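# Lay the towel flat lengthwise, clear of the basket

## Task

Finish with the towel spread out flat in a single layer, every part of it resting on the table, its long edges running straight away from the robot toward the far edge of the table, and with no overlap with the basket when viewed from above. The basket must stay upright with its entire base on the table. At the end, release everything and pull both hands away.

## Robot and tools

Robot: two arms, left_arm (on the +y side) and right_arm (on the -y side), each ending in a sixteen-motor hand. The left hand is the mirror image of the right. Bases stand near (-0.017, +0.288, +0.003) m for left_arm and (+0.023, -0.300, +0.042) m for right_arm.

Scene frame: origin at table-top height, midway between the arms. +x points out over the table, away from the robot; +y toward left_arm; +z up. Image left/right does not match arm names. All reported positions, orientations and targets use this frame.

Hand point axes: +z runs along straightened fingers toward the tips. +y points out of the palm face. +x runs across the palm: on the right hand away from the thumb, on the left hand toward the thumb. A rigid mast near the wrist on the palm side can strike objects.

execute_actions(actions, cameras): actions is a list of up to 15 actions. Each action is a list of up to 15 rows, one row per 1/30 s control step. A short action repeats its final row until 15 steps have passed, so each action lasts 0.5 s. Every row is exactly 48 numbers in [-1, 1] and always covers both arms, in this order:
1-6: left_arm dx, dy, dz, rx, ry, rz.
7-22: left hand motor goals.
23: left current_limit. 24: left speed.
25-30: right_arm dx, dy, dz, rx, ry, rz.
31-46: right hand motor goals.
47: right current_limit. 48: right speed.

Arm numbers are offsets along the scene-frame axes, not poses. They are measured from the arm's Hand target as it stood when that action began, not from the previous row. Sending the same offset again moves the arm further. Scale: 1.0 equals 0.6 m for dx, dy, dz and 180 degrees for rotation. rx, ry, rz form a single rotation vector, turning about the Hand target position. All zeros holds the target, and re-requests it if the hand fell short.

Per step, the commanded orientation is clipped to within 40 degrees of the measured one. Arms often come to rest a few cm off the target, and sag when loaded. If the hand stops short, send the missing distance as another offset. To end a push against something, command the target back beyond the hand point.

Hand motor goals are absolute, not offsets. Order: index_mcp, index_abd, index_pip, index_dip, middle_mcp, middle_abd, middle_pip, middle_dip, ring_mcp, ring_abd, ring_pip, ring_dip, thumb_cmc, thumb_axl, thumb_mcp, thumb_ipl. Each number maps linearly between the hinge's two stops, -1 to +1.

Open hand: -0.75, 0, -0.58, -0.70 for each finger; thumb -0.71, -0.68, -0.23, -0.17. Toward +1, _mcp/_pip/_dip curl the finger toward the palm. _abd swings it sideways. thumb_cmc brings the thumb in front of the palm.

A zero is a real goal. To leave a hand unchanged, copy back its hand_goal, hand_current_limit and hand_speed. For the left hand only, index_dip never goes past +67.3 degrees (about +0.28); higher values are treated as that.

current_limit maps -1 to +1 onto 0 to 550 mA (never below 11 mA); the start value is +0.4. speed maps onto (speed+1)/2 of 8.5 rad/s; the start value is -0.6. Both stay as last written.

A finger presses only while its goal lies beyond the contact. If current stays at 495 mA or more for 5 s net, the motor shuts down for 10 s, so don't squeeze hard for long. Closing a hand on the other hand's fingers counts as the arms pressing on each other, which can end the scene.

cameras: a list of names from cam_high (fixed, 672x504), cam_left_wrist and cam_right_wrist (fisheye, 616x616), or ["all"]. Without it, images come only when actions is empty. An empty actions list also returns the full state.

Results:
- end_effector_position (m) and end_effector_quat_wxyz per arm, plus sampled positions at some steps.
- Hand target: the base for the next offsets.
- Joint positions, velocities and torques. Torques include gravity and are noisy, so they are a weak contact signal.
- Per motor: hand_goal, hand_measured, hand_current_ma and hand_state (moving, goal, blocked or overload).
- hand_current_limit and hand_speed.
- MOTOR HOT appears at 85 °C; an arm drops at 100 °C. Stretched-out poses, loads and pushes toward unreachable poses heat motors. Any arm stop discards new hand commands until it recovers.

zoom_image(camera, region): returns an enlarged crop [x0, y0, x1, y1] in pixels of that camera's latest image. The crop can be at most 504x504, and only cameras shown in the newest images can be zoomed. Camera calibrations are given but can be off by millimetres to a couple of degrees.

read_manual(section): returns licence text only.

finished_scene(scene=1): ends the scene for good. The towel and basket must satisfy the goal without the robot touching them.

Time passes while thinking, and the robot holds its last command meanwhile.

Avoid:
- knocking the towel or basket off the table;
- tipping the basket;
- releasing things while they move;
- slamming into the table or other fixed objects;
- contact between the two arms;
- prolonged overcurrent or overheating.
Smooth, economical motion is preferred.

Each tool is called after ">>>" as name(argument=value, ...), one argument or row to a line, values as JSON.

## Session

>>> execute_actions(
  actions=[],
)

Scene clock: 0.00 s.
left_arm: end_effector_position=(+0.6208, +0.3867, +0.3250) hand_goal=(-0.754, +0.000, -0.576, -0.696, -0.754, +0.000, -0.576, -0.696, -0.754, +0.000, -0.576, -0.696, -0.714, -0.678, -0.226, -0.168) hand_measured=(-0.754, +0.000, -0.576, -0.696, -0.754, +0.000, -0.576, -0.696, -0.754, +0.000, -0.576, -0.696, -0.714, -0.678, -0.226, -0.168) hand_current_ma=(+0, +0, +0, +0, +0, +0, +0, +0, +0, +0, +0, +0, +0, +0, +0, +0) hand_state=(goal, goal, goal, goal, goal, goal, goal, goal, goal, goal, goal, goal, goal, goal, goal, goal) hand_current_limit=0.40 hand_speed=-0.60 end_effector_quat_wxyz=(+0.032, +0.862, +0.470, +0.186) | right_arm: end_effector_position=(+0.8046, +0.0582, +0.2552) hand_goal=(-0.754, +0.000, -0.576, -0.696, -0.754, +0.000, -0.576, -0.696, -0.754, +0.000, -0.576, -0.696, -0.714, -0.678, -0.226, -0.168) hand_measured=(-0.754, +0.000, -0.576, -0.696, -0.754, +0.000, -0.576, -0.696, -0.754, +0.000, -0.576, -0.696, -0.714, -0.678, -0.226, -0.168) hand_current_ma=(+0, +0, +0, +0, +0, +0, +0, +0, +0, +0, +0, +0, +0, +0, +0, +0) hand_state=(goal, goal, goal, goal, goal, goal, goal, goal, goal, goal, goal, goal, goal, goal, goal, goal) hand_current_limit=0.40 hand_speed=-0.60 end_effector_quat_wxyz=(+0.124, +0.361, +0.705, +0.598)
Joint positions: left_arm=[0.226 1.599 1.647 -1.242 -0.043 0.793] | right_arm=[0.304 2.137 1.562 0.279 -0.509 0.121]
Joint velocities: within noise
Joint torques (N m): no reading
Heat: left arm: hottest wrist pitch 26 °C; right arm: hottest shoulder 28 °C.
Hand target: left_arm +0.6258, +0.3878, +0.3374; +0.035, +0.860, +0.469, +0.197 | right_arm +0.8087, +0.0599, +0.2861; +0.138, +0.347, +0.696, +0.613

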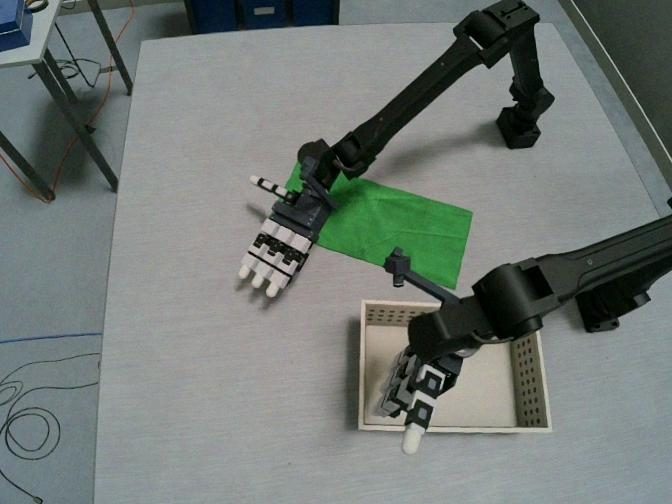

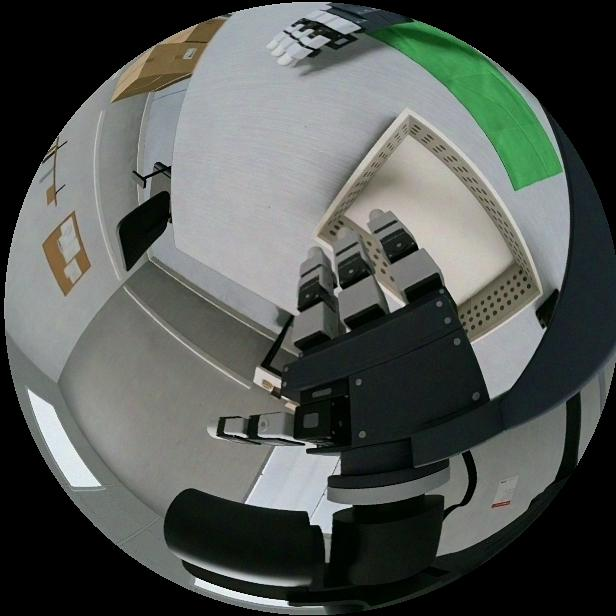

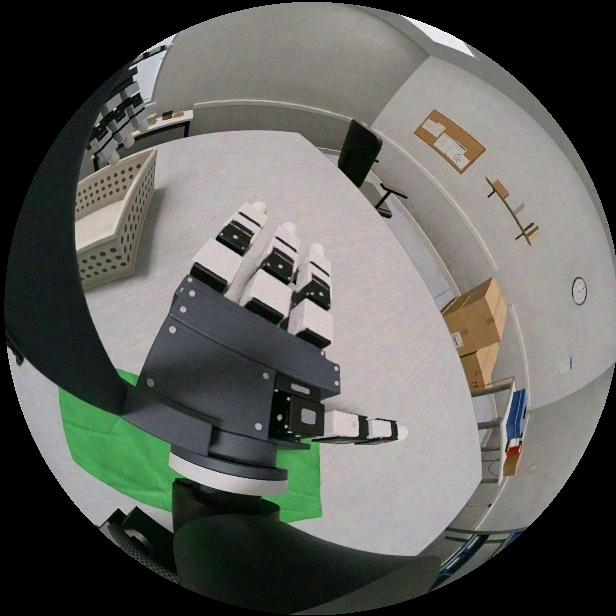

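>>> zoom_image(
  camera="cam_high",
  region=[220, 130, 490, 330],
)

>>> zoom_image(
  camera="cam_left_wrist",
  region=[300, 0, 604, 304],
)

>>> zoom_image(
  camera="cam_right_wrist",
  region=[0, 300, 370, 616],
)

Scaled by 1.867 from the camera's 672x504 image, which has a finer 960x720 frame.

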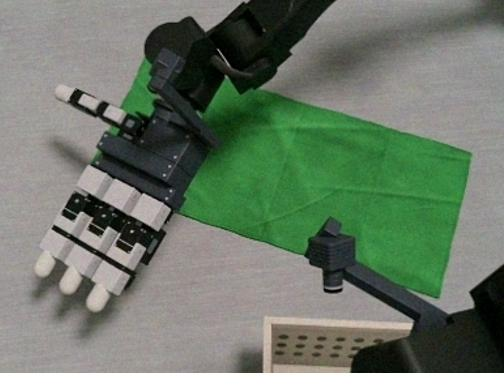

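Scaled by 1.658 from the camera's 616x616 image, which has a finer 880x880 frame.

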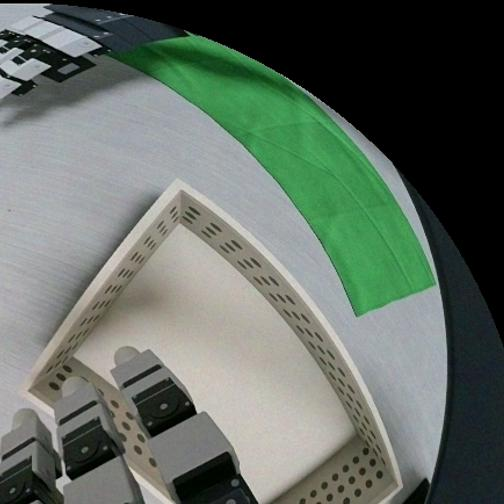

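Scaled by 1.362 from the camera's 616x616 image, which has a finer 880x880 frame.

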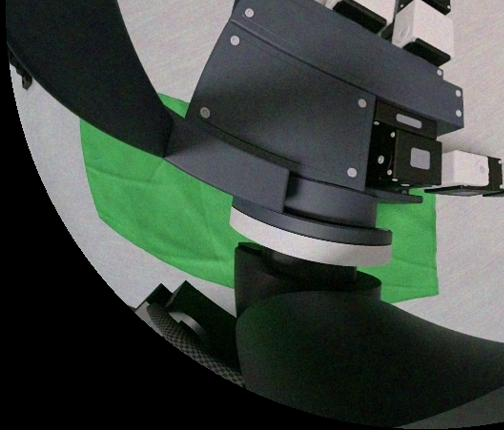

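>>> execute_actions(
  actions=[
    [[0,0,0,0,0,0,-0.754,0,-0.576,-0.696,-0.754,0,-0.576,-0.696,-0.754,0,-0.576,-0.696,-0.714,-0.678,-0.226,-0.168,0.4,-0.6,-0.04,-0.06,0.02,-0.0392,0.0618,-0.0288,-0.754,0,-0.576,-0.696,-0.754,0,-0.576,-0.696,-0.754,0,-0.576,-0.696,-0.714,-0.678,-0.226,-0.168,0.4,-0.6]],
    [[0,0,0,0,0,0,-0.754,0,-0.576,-0.696,-0.754,0,-0.576,-0.696,-0.754,0,-0.576,-0.696,-0.714,-0.678,-0.226,-0.168,0.4,-0.6,-0.0719,-0.1222,0.02,-0.0392,0.0618,-0.0288,-0.754,0,-0.576,-0.696,-0.754,0,-0.576,-0.696,-0.754,0,-0.576,-0.696,-0.714,-0.678,-0.226,-0.168,0.4,-0.6]],
    [[0,0,0,0,0,0,-0.754,0,-0.576,-0.696,-0.754,0,-0.576,-0.696,-0.754,0,-0.576,-0.696,-0.714,-0.678,-0.226,-0.168,0.4,-0.6,-0.0719,-0.1222,0.02,-0.0392,0.0618,-0.0288,-0.754,0,-0.576,-0.696,-0.754,0,-0.576,-0.696,-0.754,0,-0.576,-0.696,-0.714,-0.678,-0.226,-0.168,0.4,-0.6]],
    [[0,0,0,0,0,0,-0.754,0,-0.576,-0.696,-0.754,0,-0.576,-0.696,-0.754,0,-0.576,-0.696,-0.714,-0.678,-0.226,-0.168,0.4,-0.6,-0.0719,-0.1222,0.02,-0.0392,0.0618,-0.0288,-0.754,0,-0.576,-0.696,-0.754,0,-0.576,-0.696,-0.754,0,-0.576,-0.696,-0.714,-0.678,-0.226,-0.168,0.4,-0.6]],
    [[0,0,0,0,0,0,-0.754,0,-0.576,-0.696,-0.754,0,-0.576,-0.696,-0.754,0,-0.576,-0.696,-0.714,-0.678,-0.226,-0.168,0.4,-0.6,-0.0719,-0.1222,0,-0.0392,0.0618,-0.0288,-0.754,0,-0.576,-0.696,-0.754,0,-0.576,-0.696,-0.754,0,-0.576,-0.696,-0.714,-0.678,-0.226,-0.168,0.4,-0.6]],
    [[0,0,0,0,0,0,-0.754,0,-0.576,-0.696,-0.754,0,-0.576,-0.696,-0.754,0,-0.576,-0.696,-0.714,-0.678,-0.226,-0.168,0.4,-0.6,-0.0719,-0.1222,0,-0.0392,0.0618,-0.0288,-0.754,0,-0.576,-0.696,-0.754,0,-0.576,-0.696,-0.754,0,-0.576,-0.696,-0.714,-0.678,-0.226,-0.168,0.4,-0.6]],
  ],
  cameras=["all"],
)

Scene clock: 103.57 s.
left_arm: end_effector_position=(+0.6208, +0.3867, +0.3250) hand_goal=(-0.754, +0.000, -0.576, -0.696, -0.754, +0.000, -0.576, -0.696, -0.754, +0.000, -0.576, -0.696, -0.714, -0.678, -0.226, -0.168) hand_measured=(-0.754, +0.000, -0.576, -0.696, -0.754, +0.000, -0.576, -0.696, -0.754, +0.000, -0.576, -0.696, -0.714, -0.678, -0.224, -0.168) hand_current_ma=(+0, +0, +0, +0, +0, +0, +0, +0, +0, +0, +0, +0, +0, +0, +1, +0) hand_state=(goal, goal, goal, goal, goal, goal, goal, goal, goal, goal, goal, goal, goal, goal, goal, goal) hand_current_limit=0.40 hand_speed=-0.60 end_effector_quat_wxyz=(+0.032, +0.862, +0.470, +0.186) | right_arm: end_effector_position=(+0.5543, -0.3422, +0.3030) hand_goal=(-0.754, +0.000, -0.576, -0.696, -0.754, +0.000, -0.576, -0.696, -0.754, +0.000, -0.576, -0.696, -0.714, -0.678, -0.226, -0.168) hand_measured=(-0.752, +0.000, -0.576, -0.696, -0.754, +0.000, -0.576, -0.696, -0.754, +0.000, -0.576, -0.696, -0.716, -0.678, -0.222, -0.168) hand_current_ma=(+0, +0, +0, +0, +0, +0, +0, +0, +0, +0, +0, +0, +0, +0, +2, +0) hand_state=(goal, goal, goal, goal, goal, goal, goal, goal, goal, goal, goal, goal, goal, goal, goal, goal) hand_current_limit=0.40 hand_speed=-0.60 end_effector_quat_wxyz=(-0.021, +0.712, +0.702, -0.020)
Joint positions: left_arm=[0.226 1.599 1.647 -1.242 -0.043 0.793] | right_arm=[-0.1 1.543 1.55 -1.636 0.001 -0.025]
Joint torques (N m): left_arm=[-1.03 -16.26 10.33 1.05 -0.13 0.08] | right_arm=[-1.08 -13.39 15.31 -0.72 0.21 -0.09]
Heat: left arm: hottest elbow 35 °C; right arm: hottest shoulder 36 °C.
Hand target: left_arm +0.6258, +0.3878, +0.3374; +0.035, +0.860, +0.469, +0.197 | right_arm +0.5691, -0.3427, +0.3338; +0.000, +0.707, +0.707, -0.001
Off the commanded pose: left_arm 0.013 m, 1 deg | right_arm 0.034 m, 3 deg.
Step readings (end_effector_position of left_arm | right_arm):
0: (+0.6208, +0.3867, +0.3250) | (+0.8046, +0.0582, +0.2552)
1: (+0.6208, +0.3867, +0.3250) | (+0.8049, +0.0578, +0.2545)
2: (+0.6208, +0.3867, +0.3250) | (+0.8059, +0.0560, +0.2528)
4: (+0.6208, +0.3867, +0.3250) | (+0.8033, +0.0491, +0.2451)
8: (+0.6208, +0.3867, +0.3250) | (+0.7896, +0.0389, +0.2478)
15: (+0.6208, +0.3867, +0.3250) | (+0.7819, +0.0335, +0.2848)
16: (+0.6208, +0.3867, +0.3250) | (+0.7814, +0.0326, +0.2864)
17: (+0.6208, +0.3867, +0.3250) | (+0.7808, +0.0282, +0.2845)
19: (+0.6208, +0.3867, +0.3250) | (+0.7702, +0.0176, +0.2750)
23: (+0.6208, +0.3867, +0.3250) | (+0.7487, -0.0131, +0.2690)
30: (+0.6208, +0.3867, +0.3250) | (+0.7449, -0.0466, +0.2980)
31: (+0.6208, +0.3867, +0.3250) | (+0.7441, -0.0486, +0.2993)
32: (+0.6208, +0.3867, +0.3250) | (+0.7417, -0.0528, +0.2969)
34: (+0.6208, +0.3867, +0.3250) | (+0.7295, -0.0642, +0.2883)
38: (+0.6208, +0.3867, +0.3250) | (+0.7072, -0.0913, +0.2869)
45: (+0.6208, +0.3867, +0.3250) | (+0.6969, -0.1204, +0.3046)
46: (+0.6208, +0.3867, +0.3250) | (+0.6957, -0.1218, +0.3028)
47: (+0.6208, +0.3867, +0.3250) | (+0.6922, -0.1268, +0.2981)
49: (+0.6208, +0.3867, +0.3250) | (+0.6770, -0.1386, +0.2864)
53: (+0.6208, +0.3867, +0.3250) | (+0.6532, -0.1695, +0.2783)
60: (+0.6208, +0.3867, +0.3250) | (+0.6414, -0.1975, +0.2876)
61: (+0.6208, +0.3867, +0.3250) | (+0.6407, -0.1982, +0.2880)
62: (+0.6208, +0.3867, +0.3250) | (+0.6375, -0.2026, +0.2869)
64: (+0.6208, +0.3867, +0.3250) | (+0.6241, -0.2130, +0.2818)
68: (+0.6208, +0.3867, +0.3250) | (+0.6029, -0.2450, +0.2793)
75: (+0.6208, +0.3867, +0.3250) | (+0.5992, -0.2703, +0.2900)
76: (+0.6208, +0.3867, +0.3250) | (+0.5984, -0.2714, +0.2907)
77: (+0.6208, +0.3867, +0.3250) | (+0.5944, -0.2757, +0.2907)
79: (+0.6208, +0.3867, +0.3250) | (+0.5819, -0.2863, +0.2906)
83: (+0.6208, +0.3867, +0.3250) | (+0.5621, -0.3188, +0.2939)
90: (+0.6208, +0.3867, +0.3250) | (+0.5551, -0.3427, +0.3020)
camera_calibration:
cam_right_wrist: T_world_to_cam=[[0.64809, -0.757803, -0.0755953, -0.560159], [-0.474944, -0.479775, 0.737729, -0.164613], [-0.595322, -0.442211, -0.670851, 0.504856], [0, 0, 0, 1]] pos_world=[0.585403, -0.280214, 0.417778]

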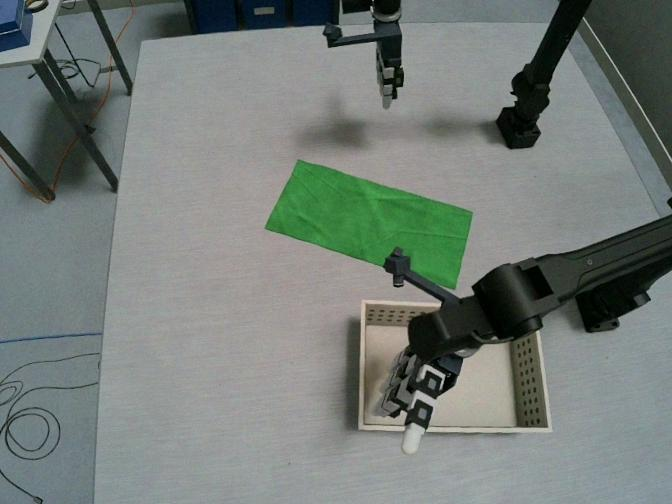

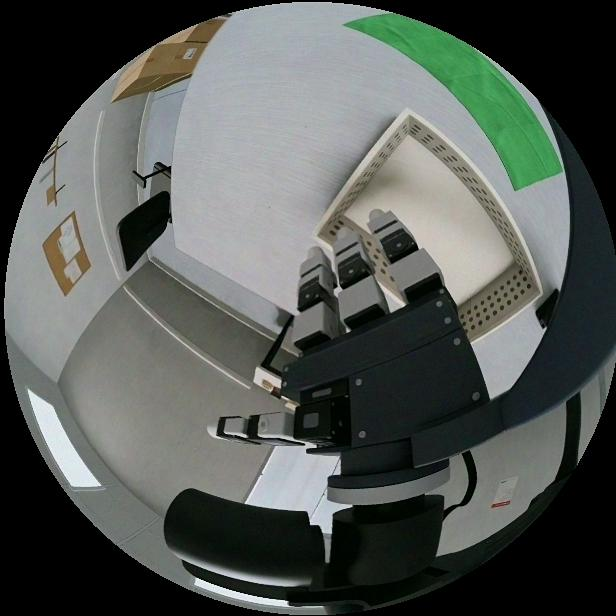

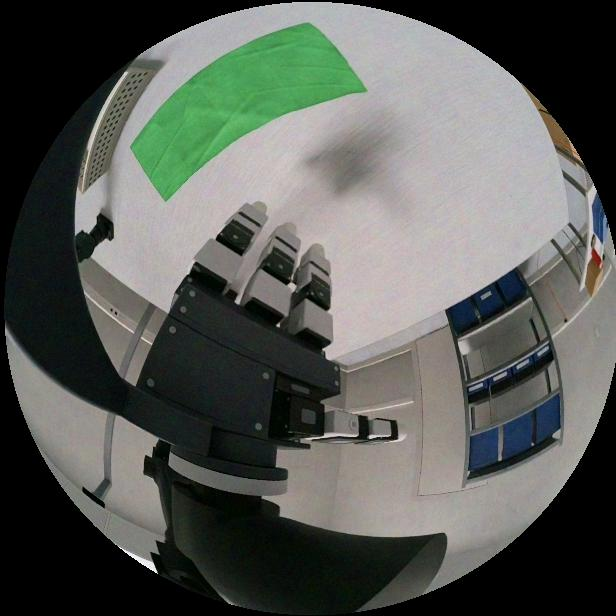

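>>> zoom_image(
  camera="cam_high",
  region=[250, 145, 490, 305],
)

>>> zoom_image(
  camera="cam_right_wrist",
  region=[110, 10, 390, 220],
)

Scaled by 2.100 from the camera's 672x504 image, which has a finer 960x720 frame.

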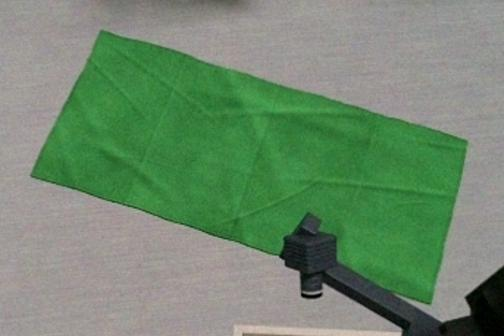

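Scaled by 1.800 from the camera's 616x616 image, which has a finer 880x880 frame.

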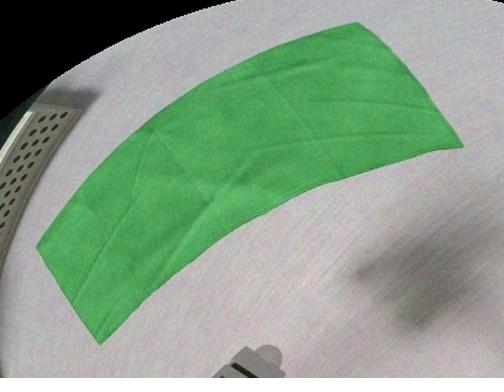

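>>> execute_actions(
  actions=[
    [[-0.0813,-0.1147,0,-0.0099,0.0237,0.0091,-0.616,0,-0.358,-0.478,-0.616,0,-0.358,-0.478,-0.616,0,-0.358,-0.478,-0.714,-0.678,-0.226,-0.168,0.6,-0.6,0.0467,0.0623,0,0,0,-0.0272,-0.616,0,-0.358,-0.478,-0.616,0,-0.358,-0.478,-0.616,0,-0.358,-0.478,-0.714,-0.678,-0.226,-0.168,0.6,-0.6]],
    [[-0.0813,-0.1147,0,-0.0099,0.0237,0.0091,-0.616,0,-0.358,-0.478,-0.616,0,-0.358,-0.478,-0.616,0,-0.358,-0.478,-0.714,-0.678,-0.226,-0.168,0.6,-0.6,0.0467,0.0623,-0.03,0,0,-0.0272,-0.616,0,-0.358,-0.478,-0.616,0,-0.358,-0.478,-0.616,0,-0.358,-0.478,-0.714,-0.678,-0.226,-0.168,0.6,-0.6]],
    [[-0.0813,-0.1147,0,-0.0099,0.0237,0.0091,-0.616,0,-0.358,-0.478,-0.616,0,-0.358,-0.478,-0.616,0,-0.358,-0.478,-0.714,-0.678,-0.226,-0.168,0.6,-0.6,0.0467,0.0623,-0.04,0,0,-0.0272,-0.616,0,-0.358,-0.478,-0.616,0,-0.358,-0.478,-0.616,0,-0.358,-0.478,-0.714,-0.678,-0.226,-0.168,0.6,-0.6]],
    [[-0.0813,-0.1147,-0.06,-0.0099,0.0237,0.0091,-0.616,0,-0.358,-0.478,-0.616,0,-0.358,-0.478,-0.616,0,-0.358,-0.478,-0.714,-0.678,-0.226,-0.168,0.6,-0.6,0.0467,0.0623,-0.04,0,0,-0.0272,-0.616,0,-0.358,-0.478,-0.616,0,-0.358,-0.478,-0.616,0,-0.358,-0.478,-0.714,-0.678,-0.226,-0.168,0.6,-0.6]],
    [[-0.0813,-0.1147,-0.06,-0.0099,0.0237,0.0091,-0.616,0,-0.358,-0.478,-0.616,0,-0.358,-0.478,-0.616,0,-0.358,-0.478,-0.714,-0.678,-0.226,-0.168,0.6,-0.6,0.0467,0.0623,-0.02,0,0,-0.0272,-0.616,0,-0.358,-0.478,-0.616,0,-0.358,-0.478,-0.616,0,-0.358,-0.478,-0.714,-0.678,-0.226,-0.168,0.6,-0.6]],
  ],
  cameras=["all"],
)

Scene clock: 230.60 s.
left_arm: end_effector_position=(+0.3750, +0.0429, +0.2642) hand_goal=(-0.616, +0.000, -0.358, -0.478, -0.616, +0.000, -0.358, -0.478, -0.616, +0.000, -0.358, -0.478, -0.714, -0.678, -0.226, -0.168) hand_measured=(-0.618, +0.000, -0.362, -0.480, -0.620, +0.000, -0.362, -0.482, -0.618, +0.000, -0.362, -0.480, -0.714, -0.678, -0.224, -0.168) hand_current_ma=(-1, +0, -2, -1, -2, +0, -3, -2, -1, +0, -2, -1, +0, +0, +2, +0) hand_state=(goal, goal, goal, goal, goal, goal, goal, goal, goal, goal, goal, goal, goal, goal, goal, goal) hand_current_limit=0.60 hand_speed=-0.60 end_effector_quat_wxyz=(-0.005, +0.847, +0.532, -0.004) | right_arm: end_effector_position=(+0.6973, -0.1626, +0.2330) hand_goal=(-0.616, +0.000, -0.358, -0.478, -0.616, +0.000, -0.358, -0.478, -0.616, +0.000, -0.358, -0.478, -0.714, -0.678, -0.226, -0.168) hand_measured=(-0.618, +0.000, -0.362, -0.482, -0.616, +0.000, -0.360, -0.480, -0.616, +0.000, -0.362, -0.480, -0.714, -0.678, -0.222, -0.168) hand_current_ma=(+0, +0, -2, -1, +0, +0, -1, -1, +0, +0, -2, -1, +0, +0, +2, +0) hand_state=(goal, goal, goal, goal, goal, goal, goal, goal, goal, goal, goal, goal, goal, goal, goal, goal) hand_current_limit=0.60 hand_speed=-0.60 end_effector_quat_wxyz=(-0.007, +0.837, +0.546, -0.022)
Joint positions: left_arm=[-0.626 1.344 1.33 -1.569 0.004 -0.191] | right_arm=[0.247 2.077 2.109 -1.649 -0.002 0.724]
Joint torques (N m): left_arm=[-0.67 -9.35 8.31 0.66 -0.31 -0.06] | right_arm=[-0.32 -20.37 15.13 -0.69 0.3 0.24]
Heat: left arm: hottest elbow 37 °C; right arm: hottest elbow 38 °C.
Hand target: left_arm +0.3820, +0.0436, +0.2654; +0.000, +0.841, +0.541, +0.000 | right_arm +0.7092, -0.1559, +0.2558; +0.000, +0.841, +0.541, -0.001
Off the commanded pose: left_arm 0.007 m, 1 deg | right_arm 0.027 m, 3 deg.
Step readings (end_effector_position of left_arm | right_arm):
0: (+0.6208, +0.3867, +0.3250) | (+0.5543, -0.3421, +0.3030)
1: (+0.6209, +0.3864, +0.3250) | (+0.5545, -0.3422, +0.3034)
2: (+0.6195, +0.3858, +0.3241) | (+0.5548, -0.3414, +0.3040)
4: (+0.6101, +0.3789, +0.3192) | (+0.5598, -0.3385, +0.3071)
8: (+0.5895, +0.3403, +0.3179) | (+0.5754, -0.3204, +0.3136)
15: (+0.5803, +0.3098, +0.3376) | (+0.5818, -0.3038, +0.3082)
16: (+0.5796, +0.3107, +0.3379) | (+0.5819, -0.3043, +0.3073)
17: (+0.5771, +0.3100, +0.3364) | (+0.5828, -0.3041, +0.3066)
19: (+0.5647, +0.3047, +0.3291) | (+0.5883, -0.3029, +0.3059)
23: (+0.5408, +0.2687, +0.3225) | (+0.6019, -0.2862, +0.2988)
30: (+0.5309, +0.2421, +0.3333) | (+0.6069, -0.2675, +0.2833)
31: (+0.5303, +0.2428, +0.3334) | (+0.6072, -0.2679, +0.2833)
32: (+0.5281, +0.2420, +0.3324) | (+0.6081, -0.2679, +0.2833)
34: (+0.5172, +0.2342, +0.3278) | (+0.6152, -0.2669, +0.2850)
38: (+0.4931, +0.1961, +0.3255) | (+0.6314, -0.2523, +0.2811)
45: (+0.4808, +0.1736, +0.3316) | (+0.6351, -0.2325, +0.2600)
46: (+0.4805, +0.1738, +0.3312) | (+0.6355, -0.2327, +0.2591)
47: (+0.4792, +0.1734, +0.3293) | (+0.6367, -0.2323, +0.2585)
49: (+0.4690, +0.1642, +0.3202) | (+0.6443, -0.2303, +0.2596)
53: (+0.4416, +0.1242, +0.2989) | (+0.6613, -0.2172, +0.2566)
60: (+0.4305, +0.1046, +0.2938) | (+0.6653, -0.1975, +0.2383)
61: (+0.4302, +0.1049, +0.2934) | (+0.6658, -0.1969, +0.2377)
62: (+0.4286, +0.1039, +0.2921) | (+0.6670, -0.1959, +0.2374)
64: (+0.4182, +0.0937, +0.2844) | (+0.6758, -0.1920, +0.2401)
68: (+0.3866, +0.0558, +0.2667) | (+0.6947, -0.1792, +0.2425)
75: (+0.3740, +0.0405, +0.2641) | (+0.6967, -0.1628, +0.2310)
camera_calibration:
cam_left_wrist: T_world_to_cam=[[-0.899076, -0.436943, -0.027258, 0.337586], [-0.329109, 0.633508, 0.700253, -0.13218], [-0.288702, 0.638552, -0.713374, 0.394828], [0, 0, 0, 1]] pos_world=[0.374002, -0.0208746, 0.383421]
cam_right_wrist: T_world_to_cam=[[0.301747, -0.95261, -0.0385185, -0.320792], [-0.631199, -0.229891, 0.740768, 0.189915], [-0.714518, -0.199212, -0.670655, 0.745014], [0, 0, 0, 1]] pos_world=[0.748998, -0.113514, 0.346608]

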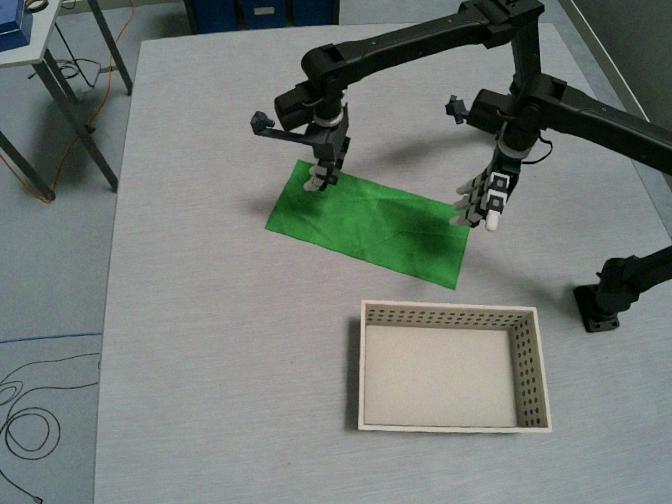

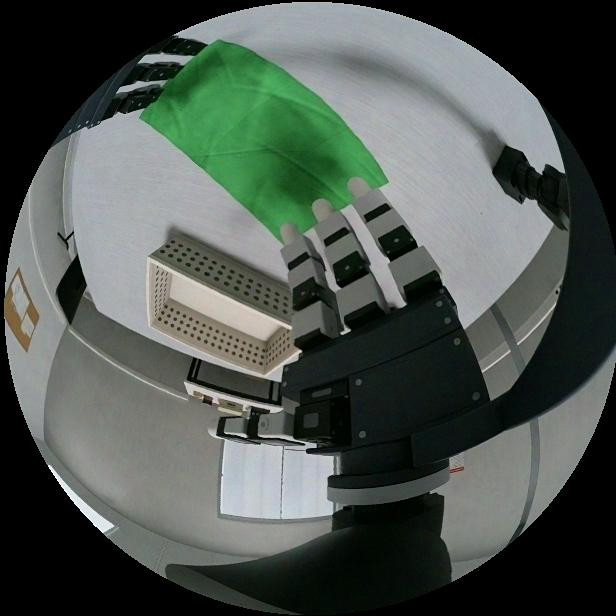

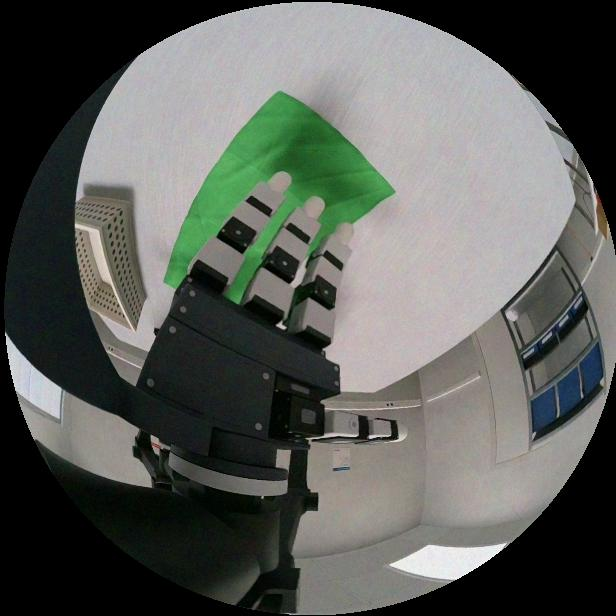

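>>> execute_actions(
  actions=[
    [[0,0,-0.0583,0,0,0,-0.616,0,-0.358,-0.478,-0.616,0,-0.358,-0.478,-0.616,0,-0.358,-0.478,-0.714,-0.678,-0.226,-0.168,0.6,-0.6,0.005,0.003,-0.045,0,0,0,-0.616,0,-0.358,-0.478,-0.616,0,-0.358,-0.478,-0.616,0,-0.358,-0.478,-0.714,-0.678,-0.226,-0.168,0.6,-0.6]],
    [[0,0,-0.0583,0,0,0,-0.616,0,-0.358,-0.478,-0.616,0,-0.358,-0.478,-0.616,0,-0.358,-0.478,-0.714,-0.678,-0.226,-0.168,0.6,-0.6,0.005,0.003,-0.045,0,0,0,-0.616,0,-0.358,-0.478,-0.616,0,-0.358,-0.478,-0.616,0,-0.358,-0.478,-0.714,-0.678,-0.226,-0.168,0.6,-0.6]],
    [[0,0,-0.0583,0,0,0,-0.616,0,-0.358,-0.478,-0.616,0,-0.358,-0.478,-0.616,0,-0.358,-0.478,-0.714,-0.678,-0.226,-0.168,0.6,-0.6,0.005,0.003,-0.045,0,0,0,-0.616,0,-0.358,-0.478,-0.616,0,-0.358,-0.478,-0.616,0,-0.358,-0.478,-0.714,-0.678,-0.226,-0.168,0.6,-0.6]],
    [[0,0,-0.0583,0,0,0,-0.616,0,-0.358,-0.478,-0.616,0,-0.358,-0.478,-0.616,0,-0.358,-0.478,-0.714,-0.678,-0.226,-0.168,0.6,-0.6,0.005,0.003,-0.045,0,0,0,-0.616,0,-0.358,-0.478,-0.616,0,-0.358,-0.478,-0.616,0,-0.358,-0.478,-0.714,-0.678,-0.226,-0.168,0.6,-0.6]],
  ],
  cameras=["cam_left_wrist", "cam_right_wrist"],
)

Scene clock: 251.87 s.
left_arm: end_effector_position=(+0.3749, +0.0432, +0.1267) hand_goal=(-0.616, +0.000, -0.358, -0.478, -0.616, +0.000, -0.358, -0.478, -0.616, +0.000, -0.358, -0.478, -0.714, -0.678, -0.226, -0.168) hand_measured=(-0.618, +0.000, -0.362, -0.480, -0.618, +0.000, -0.362, -0.482, -0.618, +0.000, -0.360, -0.480, -0.714, -0.678, -0.224, -0.168) hand_current_ma=(-1, +0, -2, -1, -1, +0, -2, -2, -1, +0, -1, -1, +0, +0, +2, +0) hand_state=(goal, goal, goal, goal, goal, goal, goal, goal, goal, goal, goal, goal, goal, goal, goal, goal) hand_current_limit=0.60 hand_speed=-0.60 end_effector_quat_wxyz=(-0.004, +0.846, +0.533, -0.004) | right_arm: end_effector_position=(+0.7217, -0.1552, +0.1508) hand_goal=(-0.616, +0.000, -0.358, -0.478, -0.616, +0.000, -0.358, -0.478, -0.616, +0.000, -0.358, -0.478, -0.714, -0.678, -0.226, -0.168) hand_measured=(-0.618, +0.000, -0.362, -0.482, -0.616, +0.000, -0.360, -0.480, -0.616, +0.000, -0.360, -0.480, -0.714, -0.678, -0.222, -0.168) hand_current_ma=(+0, +0, -2, -1, +0, +0, -1, -1, +0, +0, -1, -1, +0, +0, +2, +0) hand_state=(goal, goal, goal, goal, goal, goal, goal, goal, goal, goal, goal, goal, goal, goal, goal, goal) hand_current_limit=0.60 hand_speed=-0.60 end_effector_quat_wxyz=(-0.001, +0.839, +0.543, -0.002)
Joint positions: left_arm=[-0.626 1.415 1.03 -1.196 0.004 -0.193] | right_arm=[0.247 2.144 2.001 -1.432 -0.002 0.73]
Joint torques (N m): left_arm=[-1.03 -9.93 7.6 0.79 -0.32 -0.08] | right_arm=[0.03 -21.01 9.46 0.25 0.33 0.25]
Heat: left arm: hottest elbow 34 °C; right arm: hottest elbow 39 °C.
Hand target: left_arm +0.3820, +0.0437, +0.1255; +0.000, +0.841, +0.541, +0.000 | right_arm +0.7212, -0.1487, +0.1477; +0.000, +0.841, +0.541, -0.001
Off the commanded pose: left_arm 0.007 m, 1 deg | right_arm 0.007 m, 0 deg.
Step readings (end_effector_position of left_arm | right_arm):
0: (+0.3750, +0.0430, +0.2642) | (+0.6972, -0.1627, +0.2330)
1: (+0.3752, +0.0429, +0.2640) | (+0.6972, -0.1627, +0.2330)
2: (+0.3760, +0.0423, +0.2624) | (+0.6974, -0.1626, +0.2331)
4: (+0.3773, +0.0413, +0.2546) | (+0.6996, -0.1619, +0.2332)
8: (+0.3737, +0.0441, +0.2354) | (+0.7048, -0.1604, +0.2318)
15: (+0.3750, +0.0431, +0.2319) | (+0.7069, -0.1597, +0.2270)
16: (+0.3752, +0.0429, +0.2315) | (+0.7072, -0.1596, +0.2268)
17: (+0.3762, +0.0422, +0.2302) | (+0.7082, -0.1593, +0.2267)
19: (+0.3774, +0.0413, +0.2228) | (+0.7122, -0.1581, +0.2253)
23: (+0.3734, +0.0443, +0.2035) | (+0.7146, -0.1573, +0.2183)
30: (+0.3751, +0.0430, +0.1969) | (+0.7148, -0.1572, +0.2065)
31: (+0.3754, +0.0429, +0.1966) | (+0.7150, -0.1572, +0.2059)
32: (+0.3762, +0.0423, +0.1953) | (+0.7154, -0.1571, +0.2042)
34: (+0.3774, +0.0414, +0.1887) | (+0.7173, -0.1565, +0.2005)
38: (+0.3740, +0.0439, +0.1702) | (+0.7178, -0.1563, +0.1892)
45: (+0.3752, +0.0430, +0.1618) | (+0.7180, -0.1563, +0.1776)
46: (+0.3755, +0.0428, +0.1616) | (+0.7183, -0.1562, +0.1775)
47: (+0.3763, +0.0421, +0.1605) | (+0.7188, -0.1561, +0.1765)
49: (+0.3778, +0.0411, +0.1549) | (+0.7212, -0.1553, +0.1743)
53: (+0.3747, +0.0433, +0.1368) | (+0.7218, -0.1551, +0.1637)
60: (+0.3747, +0.0434, +0.1266) | (+0.7214, -0.1553, +0.1508)
camera_calibration:
cam_left_wrist: T_world_to_cam=[[-0.898062, -0.438964, -0.0282188, 0.333739], [-0.331628, 0.63353, 0.699044, -0.0349442], [-0.288977, 0.637143, -0.714522, 0.29681], [0, 0, 0, 1]] pos_world=[0.373901, -0.0204727, 0.245922]
cam_right_wrist: T_world_to_cam=[[0.297122, -0.954064, -0.0384803, -0.321094], [-0.661228, -0.234663, 0.712538, 0.293155], [-0.688837, -0.186266, -0.700577, 0.69682], [0, 0, 0, 1]] pos_world=[0.769241, -0.107757, 0.266937]
Images, in order (width x height): cam_left_wrist 616x616, cam_right_wrist 616x616.

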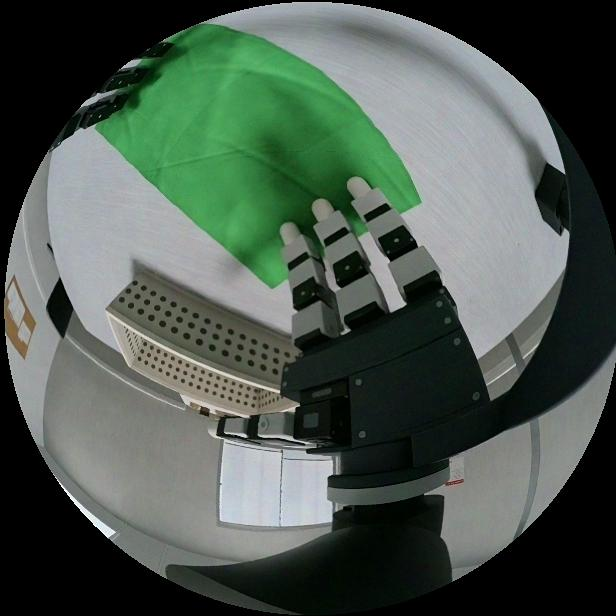

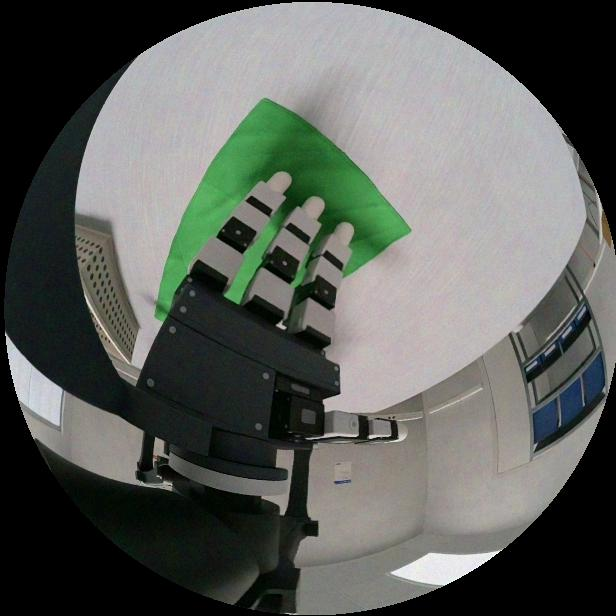

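>>> execute_actions(
  actions=[
    [[0,0,-0.0167,0,0,0,-0.616,0,-0.358,-0.478,-0.616,0,-0.358,-0.478,-0.616,0,-0.358,-0.478,-0.714,-0.678,-0.226,-0.168,0.6,-0.6,0,0,-0.0283,0,0,0,-0.616,0,-0.358,-0.478,-0.616,0,-0.358,-0.478,-0.616,0,-0.358,-0.478,-0.714,-0.678,-0.226,-0.168,0.6,-0.6]],
    [[0,0,-0.0167,0,0,0,-0.616,0,-0.358,-0.478,-0.616,0,-0.358,-0.478,-0.616,0,-0.358,-0.478,-0.714,-0.678,-0.226,-0.168,0.6,-0.6,0,0,-0.0283,0,0,0,-0.616,0,-0.358,-0.478,-0.616,0,-0.358,-0.478,-0.616,0,-0.358,-0.478,-0.714,-0.678,-0.226,-0.168,0.6,-0.6]],
    [[0,0,-0.0083,0,0,0,-0.616,0,-0.358,-0.478,-0.616,0,-0.358,-0.478,-0.616,0,-0.358,-0.478,-0.714,-0.678,-0.226,-0.168,0.6,-0.6,0,0,-0.0167,0,0,0,-0.616,0,-0.358,-0.478,-0.616,0,-0.358,-0.478,-0.616,0,-0.358,-0.478,-0.714,-0.678,-0.226,-0.168,0.6,-0.6]],
  ],
)

Scene clock: 263.07 s.
left_arm: end_effector_position=(+0.3803, +0.0392, +0.1245) hand_goal=(-0.616, +0.000, -0.358, -0.478, -0.616, +0.000, -0.358, -0.478, -0.616, +0.000, -0.358, -0.478, -0.714, -0.678, -0.226, -0.168) hand_measured=(-0.616, +0.000, -0.354, -0.476, -0.614, +0.000, -0.350, -0.474, -0.612, +0.000, -0.350, -0.472, -0.714, -0.678, -0.224, -0.168) hand_current_ma=(+0, +0, +2, +1, +1, +0, +6, +3, +2, +0, +8, +4, +0, +0, +2, +0) hand_state=(goal, goal, goal, goal, goal, goal, goal, goal, goal, goal, goal, goal, goal, goal, goal, goal) hand_current_limit=0.60 hand_speed=-0.60 end_effector_quat_wxyz=(+0.013, +0.846, +0.533, +0.003) | right_arm: end_effector_position=(+0.7274, -0.1538, +0.1418) hand_goal=(-0.616, +0.000, -0.358, -0.478, -0.616, +0.000, -0.358, -0.478, -0.616, +0.000, -0.358, -0.478, -0.714, -0.678, -0.226, -0.168) hand_measured=(-0.614, +0.000, -0.356, -0.478, -0.610, -0.006, -0.350, -0.474, -0.608, -0.018, -0.340, -0.468, -0.714, -0.678, -0.222, -0.168) hand_current_ma=(+1, +0, +1, +0, +4, -4, +6, +3, +7, -16, +20, +9, +0, +0, +2, +0) hand_state=(goal, goal, goal, goal, goal, goal, goal, goal, goal, goal, goal, goal, goal, goal, goal, goal) hand_current_limit=0.60 hand_speed=-0.60 end_effector_quat_wxyz=(+0.005, +0.840, +0.542, +0.020)
Joint positions: left_arm=[-0.626 1.414 1.014 -1.144 0.004 -0.194] | right_arm=[0.247 2.134 1.953 -1.349 0 0.733]
Joint torques (N m): left_arm=[-0.73 -7.3 5.49 1.51 -0.33 -0.07] | right_arm=[-0.15 -18.02 6.91 1.05 0.27 0.19]
Heat: left arm: hottest elbow 34 °C; right arm: hottest elbow 38 °C.
Hand target: left_arm +0.3820, +0.0437, +0.1005; +0.000, +0.841, +0.541, +0.000 | right_arm +0.7212, -0.1488, +0.1038; +0.000, +0.841, +0.541, -0.001
Off the commanded pose: left_arm 0.024 m, 2 deg | right_arm 0.039 m, 2 deg.
Step readings (end_effector_position of left_arm | right_arm):
0: (+0.3750, +0.0431, +0.1267) | (+0.7216, -0.1552, +0.1508)
1: (+0.3751, +0.0431, +0.1268) | (+0.7218, -0.1552, +0.1509)
2: (+0.3754, +0.0428, +0.1268) | (+0.7221, -0.1551, +0.1502)
4: (+0.3764, +0.0421, +0.1265) | (+0.7232, -0.1547, +0.1482)
8: (+0.3772, +0.0415, +0.1261) | (+0.7241, -0.1545, +0.1463)
15: (+0.3778, +0.0411, +0.1261) | (+0.7247, -0.1543, +0.1460)
16: (+0.3777, +0.0411, +0.1259) | (+0.7248, -0.1543, +0.1459)
17: (+0.3779, +0.0410, +0.1256) | (+0.7249, -0.1543, +0.1450)
19: (+0.3783, +0.0407, +0.1251) | (+0.7252, -0.1542, +0.1433)
23: (+0.3791, +0.0401, +0.1249) | (+0.7262, -0.1539, +0.1429)
30: (+0.3796, +0.0397, +0.1250) | (+0.7266, -0.1539, +0.1429)
31: (+0.3796, +0.0397, +0.1248) | (+0.7266, -0.1539, +0.1427)
32: (+0.3797, +0.0397, +0.1248) | (+0.7267, -0.1539, +0.1422)
34: (+0.3799, +0.0395, +0.1245) | (+0.7269, -0.1539, +0.1422)
38: (+0.3802, +0.0393, +0.1245) | (+0.7272, -0.1538, +0.1419)
45: (+0.3803, +0.0392, +0.1243) | (+0.7273, -0.1538, +0.1418)

>>> execute_actions(
  actions=[
    [[-0.0132,-0.006,0,0,0,0.0227,-0.616,0,-0.358,-0.478,-0.616,0,-0.358,-0.478,-0.616,0,-0.358,-0.478,-0.714,-0.678,-0.226,-0.168,0.6,-0.6,0.0157,0.0313,0,0,0,0.0227,-0.616,0,-0.358,-0.478,-0.616,0,-0.358,-0.478,-0.616,0,-0.358,-0.478,-0.714,-0.678,-0.226,-0.168,0.6,-0.6]],
    [[-0.0102,-0.0077,0,0,0,0.0227,-0.616,0,-0.358,-0.478,-0.616,0,-0.358,-0.478,-0.616,0,-0.358,-0.478,-0.714,-0.678,-0.226,-0.168,0.6,-0.6,0.0123,0.033,0,0,0,0.0227,-0.616,0,-0.358,-0.478,-0.616,0,-0.358,-0.478,-0.616,0,-0.358,-0.478,-0.714,-0.678,-0.226,-0.168,0.6,-0.6]],
  ],
  cameras=["all"],
)

Scene clock: 287.77 s.
left_arm: end_effector_position=(+0.3732, +0.0373, +0.1245) hand_goal=(-0.616, +0.000, -0.358, -0.478, -0.616, +0.000, -0.358, -0.478, -0.616, +0.000, -0.358, -0.478, -0.714, -0.678, -0.226, -0.168) hand_measured=(-0.606, -0.002, -0.352, -0.476, -0.602, -0.008, -0.350, -0.474, -0.610, -0.014, -0.346, -0.470, -0.714, -0.678, -0.224, -0.168) hand_current_ma=(+10, +0, +5, +1, +15, -5, +8, +3, +5, -12, +12, +7, +0, +0, +2, +0) hand_state=(goal, goal, goal, goal, goal, goal, goal, goal, goal, goal, goal, goal, goal, goal, goal, goal) hand_current_limit=0.60 hand_speed=-0.60 end_effector_quat_wxyz=(+0.020, +0.802, +0.597, +0.007) | right_arm: end_effector_position=(+0.7331, -0.1381, +0.1421) hand_goal=(-0.616, +0.000, -0.358, -0.478, -0.616, +0.000, -0.358, -0.478, -0.616, +0.000, -0.358, -0.478, -0.714, -0.678, -0.226, -0.168) hand_measured=(-0.610, -0.006, -0.354, -0.476, -0.602, -0.014, -0.344, -0.470, -0.592, -0.024, -0.332, -0.466, -0.714, -0.678, -0.222, -0.168) hand_current_ma=(+3, -3, +3, +1, +16, -12, +13, +6, +35, -27, +34, +12, +0, +0, +2, +0) hand_state=(goal, goal, goal, goal, goal, goal, goal, goal, blocked, blocked, blocked, goal, goal, goal, goal, goal) hand_current_limit=0.60 hand_speed=-0.60 end_effector_quat_wxyz=(+0.012, +0.819, +0.574, +0.018)
Joint positions: left_arm=[-0.674 1.413 1.01 -1.126 -0.004 -0.397] | right_arm=[0.264 2.15 1.978 -1.358 0.013 0.673]
Joint torques (N m): left_arm=[-1.9 -6.77 6.01 0.9 -0.12 -0.08] | right_arm=[1.55 -15.56 11.99 0.06 -0.28 -0.32]
Heat: left arm: hottest elbow 31 °C; right arm: hottest elbow 33 °C.
Hand target: left_arm +0.3679, +0.0353, +0.1004; +0.000, +0.800, +0.600, +0.000 | right_arm +0.7380, -0.1100, +0.1038; +0.000, +0.800, +0.600, -0.001
Off the commanded pose: left_arm 0.025 m, 2 deg | right_arm 0.048 m, 4 deg.
Step readings (end_effector_position of left_arm | right_arm):
0: (+0.3803, +0.0392, +0.1245) | (+0.7274, -0.1538, +0.1418)
1: (+0.3804, +0.0394, +0.1245) | (+0.7273, -0.1535, +0.1418)
2: (+0.3804, +0.0398, +0.1245) | (+0.7273, -0.1533, +0.1418)
4: (+0.3798, +0.0396, +0.1244) | (+0.7271, -0.1517, +0.1419)
8: (+0.3779, +0.0395, +0.1242) | (+0.7268, -0.1479, +0.1422)
15: (+0.3779, +0.0398, +0.1241) | (+0.7271, -0.1473, +0.1423)
16: (+0.3779, +0.0399, +0.1241) | (+0.7271, -0.1473, +0.1423)
17: (+0.3777, +0.0400, +0.1241) | (+0.7273, -0.1468, +0.1423)
19: (+0.3765, +0.0392, +0.1243) | (+0.7280, -0.1455, +0.1420)
23: (+0.3742, +0.0367, +0.1245) | (+0.7308, -0.1415, +0.1421)
30: (+0.3734, +0.0371, +0.1245) | (+0.7329, -0.1383, +0.1422)
camera_calibration:
cam_left_wrist: T_world_to_cam=[[-0.817276, -0.573997, -0.0508733, 0.307242], [-0.456926, 0.591723, 0.664141, 0.022302], [-0.351112, 0.566031, -0.745875, 0.328246], [0, 0, 0, 1]] pos_world=[0.376542, -0.0226385, 0.245649]
cam_right_wrist: T_world_to_cam=[[0.368378, -0.929415, -0.0220379, -0.359759], [-0.674772, -0.283605, 0.68136, 0.318624], [-0.639516, -0.236127, -0.731617, 0.663137], [0, 0, 0, 1]] pos_world=[0.771613, -0.0874177, 0.260136]

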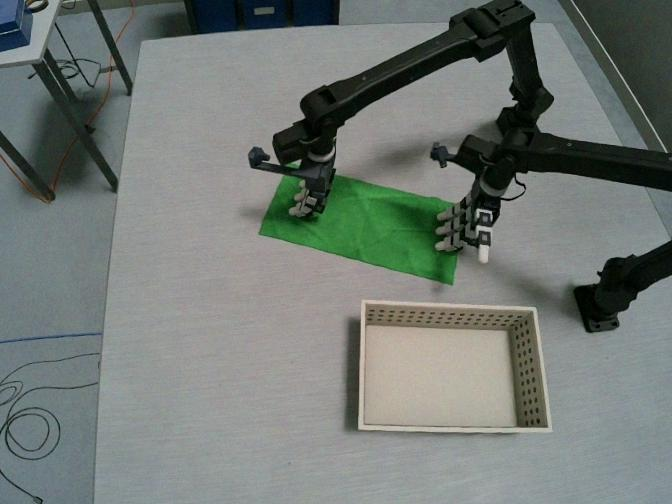

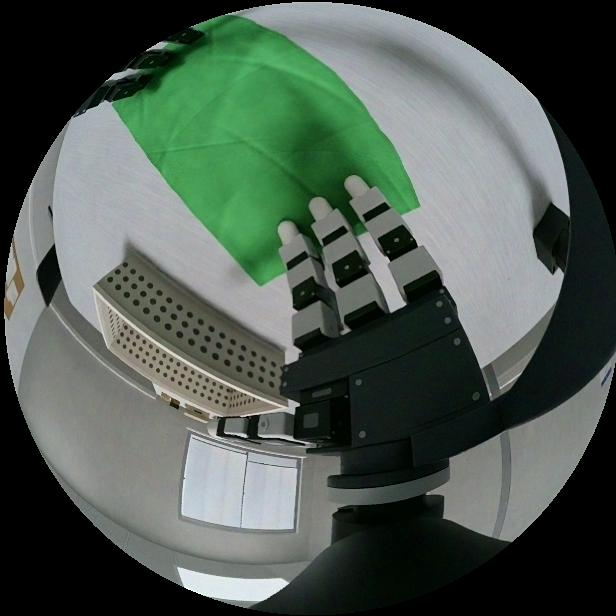

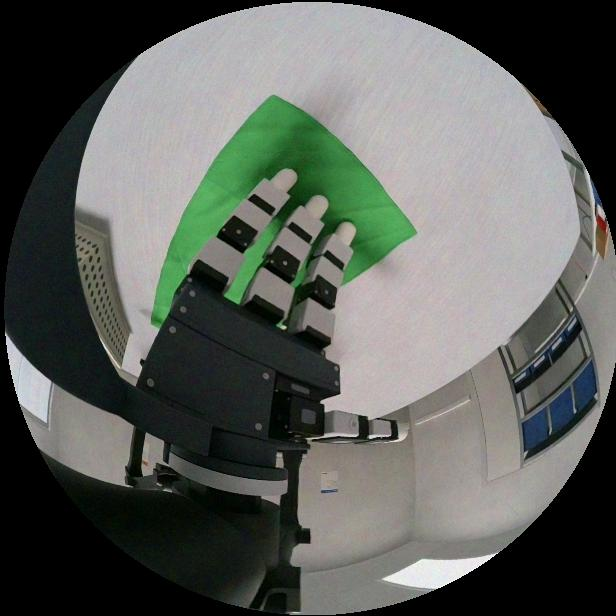

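>>> execute_actions(
  actions=[
    [[-0.0075,-0.0087,0,0,0,0.0227,-0.616,0,-0.358,-0.478,-0.616,0,-0.358,-0.478,-0.616,0,-0.358,-0.478,-0.714,-0.678,-0.226,-0.168,0.6,-0.6,0.009,0.0342,0,0,0,0.0227,-0.616,0,-0.358,-0.478,-0.616,0,-0.358,-0.478,-0.616,0,-0.358,-0.478,-0.714,-0.678,-0.226,-0.168,0.6,-0.6]],
    [[-0.0062,-0.009,0,0,0,0.0227,-0.616,0,-0.358,-0.478,-0.616,0,-0.358,-0.478,-0.616,0,-0.358,-0.478,-0.714,-0.678,-0.226,-0.168,0.6,-0.6,0.0073,0.0347,0,0,0,0.0227,-0.616,0,-0.358,-0.478,-0.616,0,-0.358,-0.478,-0.616,0,-0.358,-0.478,-0.714,-0.678,-0.226,-0.168,0.6,-0.6]],
    [[-0.005,-0.0098,0,0,0,0.0227,-0.616,0,-0.358,-0.478,-0.616,0,-0.358,-0.478,-0.616,0,-0.358,-0.478,-0.714,-0.678,-0.226,-0.168,0.6,-0.6,0.0055,0.0357,0,0,0,0.0227,-0.616,0,-0.358,-0.478,-0.616,0,-0.358,-0.478,-0.616,0,-0.358,-0.478,-0.714,-0.678,-0.226,-0.168,0.6,-0.6]],
    [[-0.0033,-0.01,0,0,0,0.0227,-0.616,0,-0.358,-0.478,-0.616,0,-0.358,-0.478,-0.616,0,-0.358,-0.478,-0.714,-0.678,-0.226,-0.168,0.6,-0.6,0.0037,0.0357,0,0,0,0.0227,-0.616,0,-0.358,-0.478,-0.616,0,-0.358,-0.478,-0.616,0,-0.358,-0.478,-0.714,-0.678,-0.226,-0.168,0.6,-0.6]],
  ],
  cameras=["all"],
)

Scene clock: 301.23 s.
left_arm: end_effector_position=(+0.3577, +0.0226, +0.1219) hand_goal=(-0.616, +0.000, -0.358, -0.478, -0.616, +0.000, -0.358, -0.478, -0.616, +0.000, -0.358, -0.478, -0.714, -0.678, -0.226, -0.168) hand_measured=(-0.596, -0.002, -0.344, -0.472, -0.590, -0.008, -0.340, -0.470, -0.594, -0.026, -0.336, -0.464, -0.714, -0.678, -0.224, -0.168) hand_current_ma=(+26, -1, +16, +5, +39, -6, +21, +7, +30, -31, +29, +14, +0, +0, +2, +0) hand_state=(goal, goal, goal, goal, blocked, goal, goal, goal, blocked, blocked, blocked, goal, goal, goal, goal, goal) hand_current_limit=0.60 hand_speed=-0.60 end_effector_quat_wxyz=(+0.022, +0.705, +0.708, +0.008) | right_arm: end_effector_position=(+0.7569, -0.0586, +0.1449) hand_goal=(-0.616, +0.000, -0.358, -0.478, -0.616, +0.000, -0.358, -0.478, -0.616, +0.000, -0.358, -0.478, -0.714, -0.678, -0.226, -0.168) hand_measured=(-0.608, -0.006, -0.350, -0.474, -0.596, -0.014, -0.342, -0.470, -0.586, -0.026, -0.332, -0.466, -0.714, -0.678, -0.222, -0.168) hand_current_ma=(+7, -4, +6, +2, +25, -13, +17, +7, +49, -28, +37, +12, +0, +0, +2, +0) hand_state=(goal, goal, goal, goal, goal, goal, goal, goal, blocked, blocked, blocked, goal, goal, goal, goal, goal) hand_current_limit=0.60 hand_speed=-0.60 end_effector_quat_wxyz=(+0.017, +0.731, +0.682, +0.022)
Joint positions: left_arm=[-0.775 1.461 1.053 -1.119 -0.016 -0.793] | right_arm=[0.337 2.246 2.147 -1.42 0.016 0.468]
Joint torques (N m): left_arm=[-2.43 -6.71 7.83 0.34 0.29 -0.04] | right_arm=[2.02 -17.2 11.9 -0.29 -0.42 -0.35]
Heat: left arm: hottest elbow 31 °C; right arm: hottest elbow 34 °C.
Hand target: left_arm +0.3547, +0.0129, +0.1005; +0.000, +0.707, +0.707, +0.001 | right_arm +0.7533, -0.0260, +0.1039; +0.000, +0.707, +0.707, +0.000
Off the commanded pose: left_arm 0.024 m, 3 deg | right_arm 0.053 m, 5 deg.
Step readings (end_effector_position of left_arm | right_arm):
0: (+0.3732, +0.0374, +0.1245) | (+0.7331, -0.1381, +0.1421)
1: (+0.3732, +0.0375, +0.1245) | (+0.7331, -0.1380, +0.1420)
2: (+0.3728, +0.0376, +0.1245) | (+0.7334, -0.1375, +0.1421)
4: (+0.3714, +0.0370, +0.1244) | (+0.7351, -0.1352, +0.1424)
8: (+0.3687, +0.0347, +0.1238) | (+0.7386, -0.1273, +0.1427)
15: (+0.3678, +0.0351, +0.1235) | (+0.7411, -0.1195, +0.1426)
16: (+0.3677, +0.0353, +0.1235) | (+0.7411, -0.1191, +0.1428)
17: (+0.3673, +0.0354, +0.1233) | (+0.7415, -0.1188, +0.1428)
19: (+0.3656, +0.0350, +0.1228) | (+0.7427, -0.1168, +0.1428)
23: (+0.3630, +0.0335, +0.1223) | (+0.7450, -0.1091, +0.1431)
30: (+0.3623, +0.0334, +0.1222) | (+0.7469, -0.0993, +0.1434)
31: (+0.3622, +0.0334, +0.1223) | (+0.7471, -0.0991, +0.1435)
32: (+0.3621, +0.0335, +0.1221) | (+0.7473, -0.0985, +0.1435)
34: (+0.3615, +0.0320, +0.1220) | (+0.7486, -0.0964, +0.1436)
38: (+0.3605, +0.0284, +0.1221) | (+0.7507, -0.0888, +0.1438)
45: (+0.3597, +0.0282, +0.1220) | (+0.7523, -0.0794, +0.1442)
46: (+0.3597, +0.0282, +0.1220) | (+0.7524, -0.0789, +0.1443)
47: (+0.3596, +0.0282, +0.1221) | (+0.7527, -0.0786, +0.1443)
49: (+0.3592, +0.0267, +0.1218) | (+0.7537, -0.0765, +0.1442)
53: (+0.3586, +0.0230, +0.1219) | (+0.7554, -0.0688, +0.1447)
60: (+0.3579, +0.0225, +0.1219) | (+0.7567, -0.0589, +0.1449)
camera_calibration:
cam_left_wrist: T_world_to_cam=[[-0.614955, -0.787166, -0.0469093, 0.217908], [-0.610385, 0.437498, 0.660323, 0.0846307], [-0.499261, 0.434701, -0.749515, 0.385592], [0, 0, 0, 1]] pos_world=[0.378172, -0.0331138, 0.243346]
cam_right_wrist: T_world_to_cam=[[0.608954, -0.793166, -0.00793467, -0.470653], [-0.580806, -0.452682, 0.676567, 0.274947], [-0.540222, -0.40739, -0.736338, 0.614602], [0, 0, 0, 1]] pos_world=[0.778319, 0.00154031, 0.2628]

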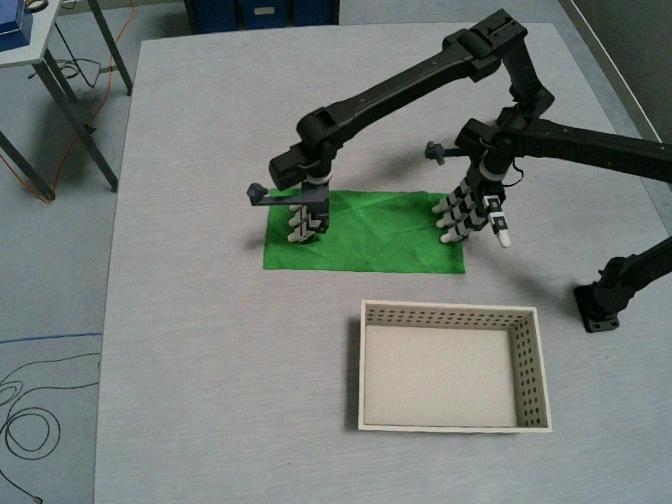

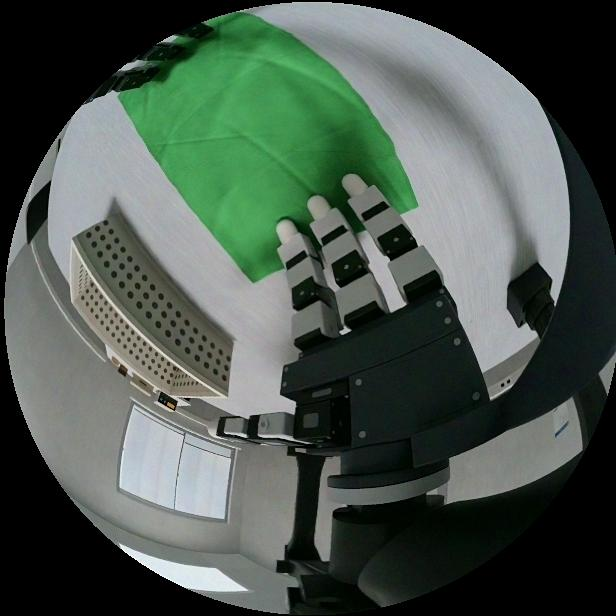

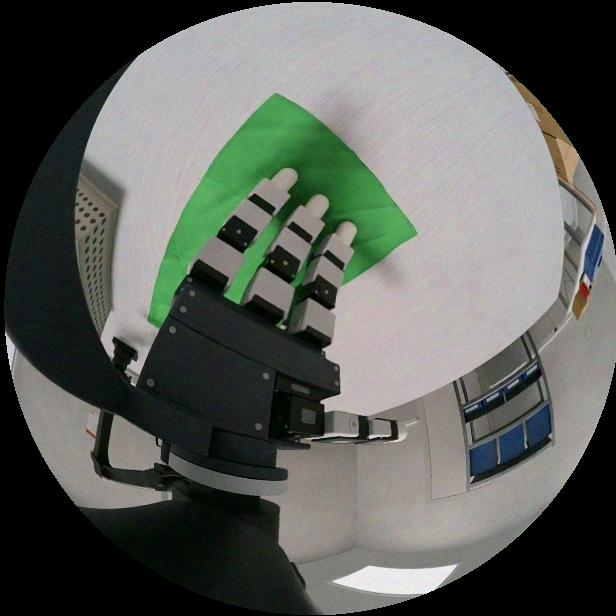

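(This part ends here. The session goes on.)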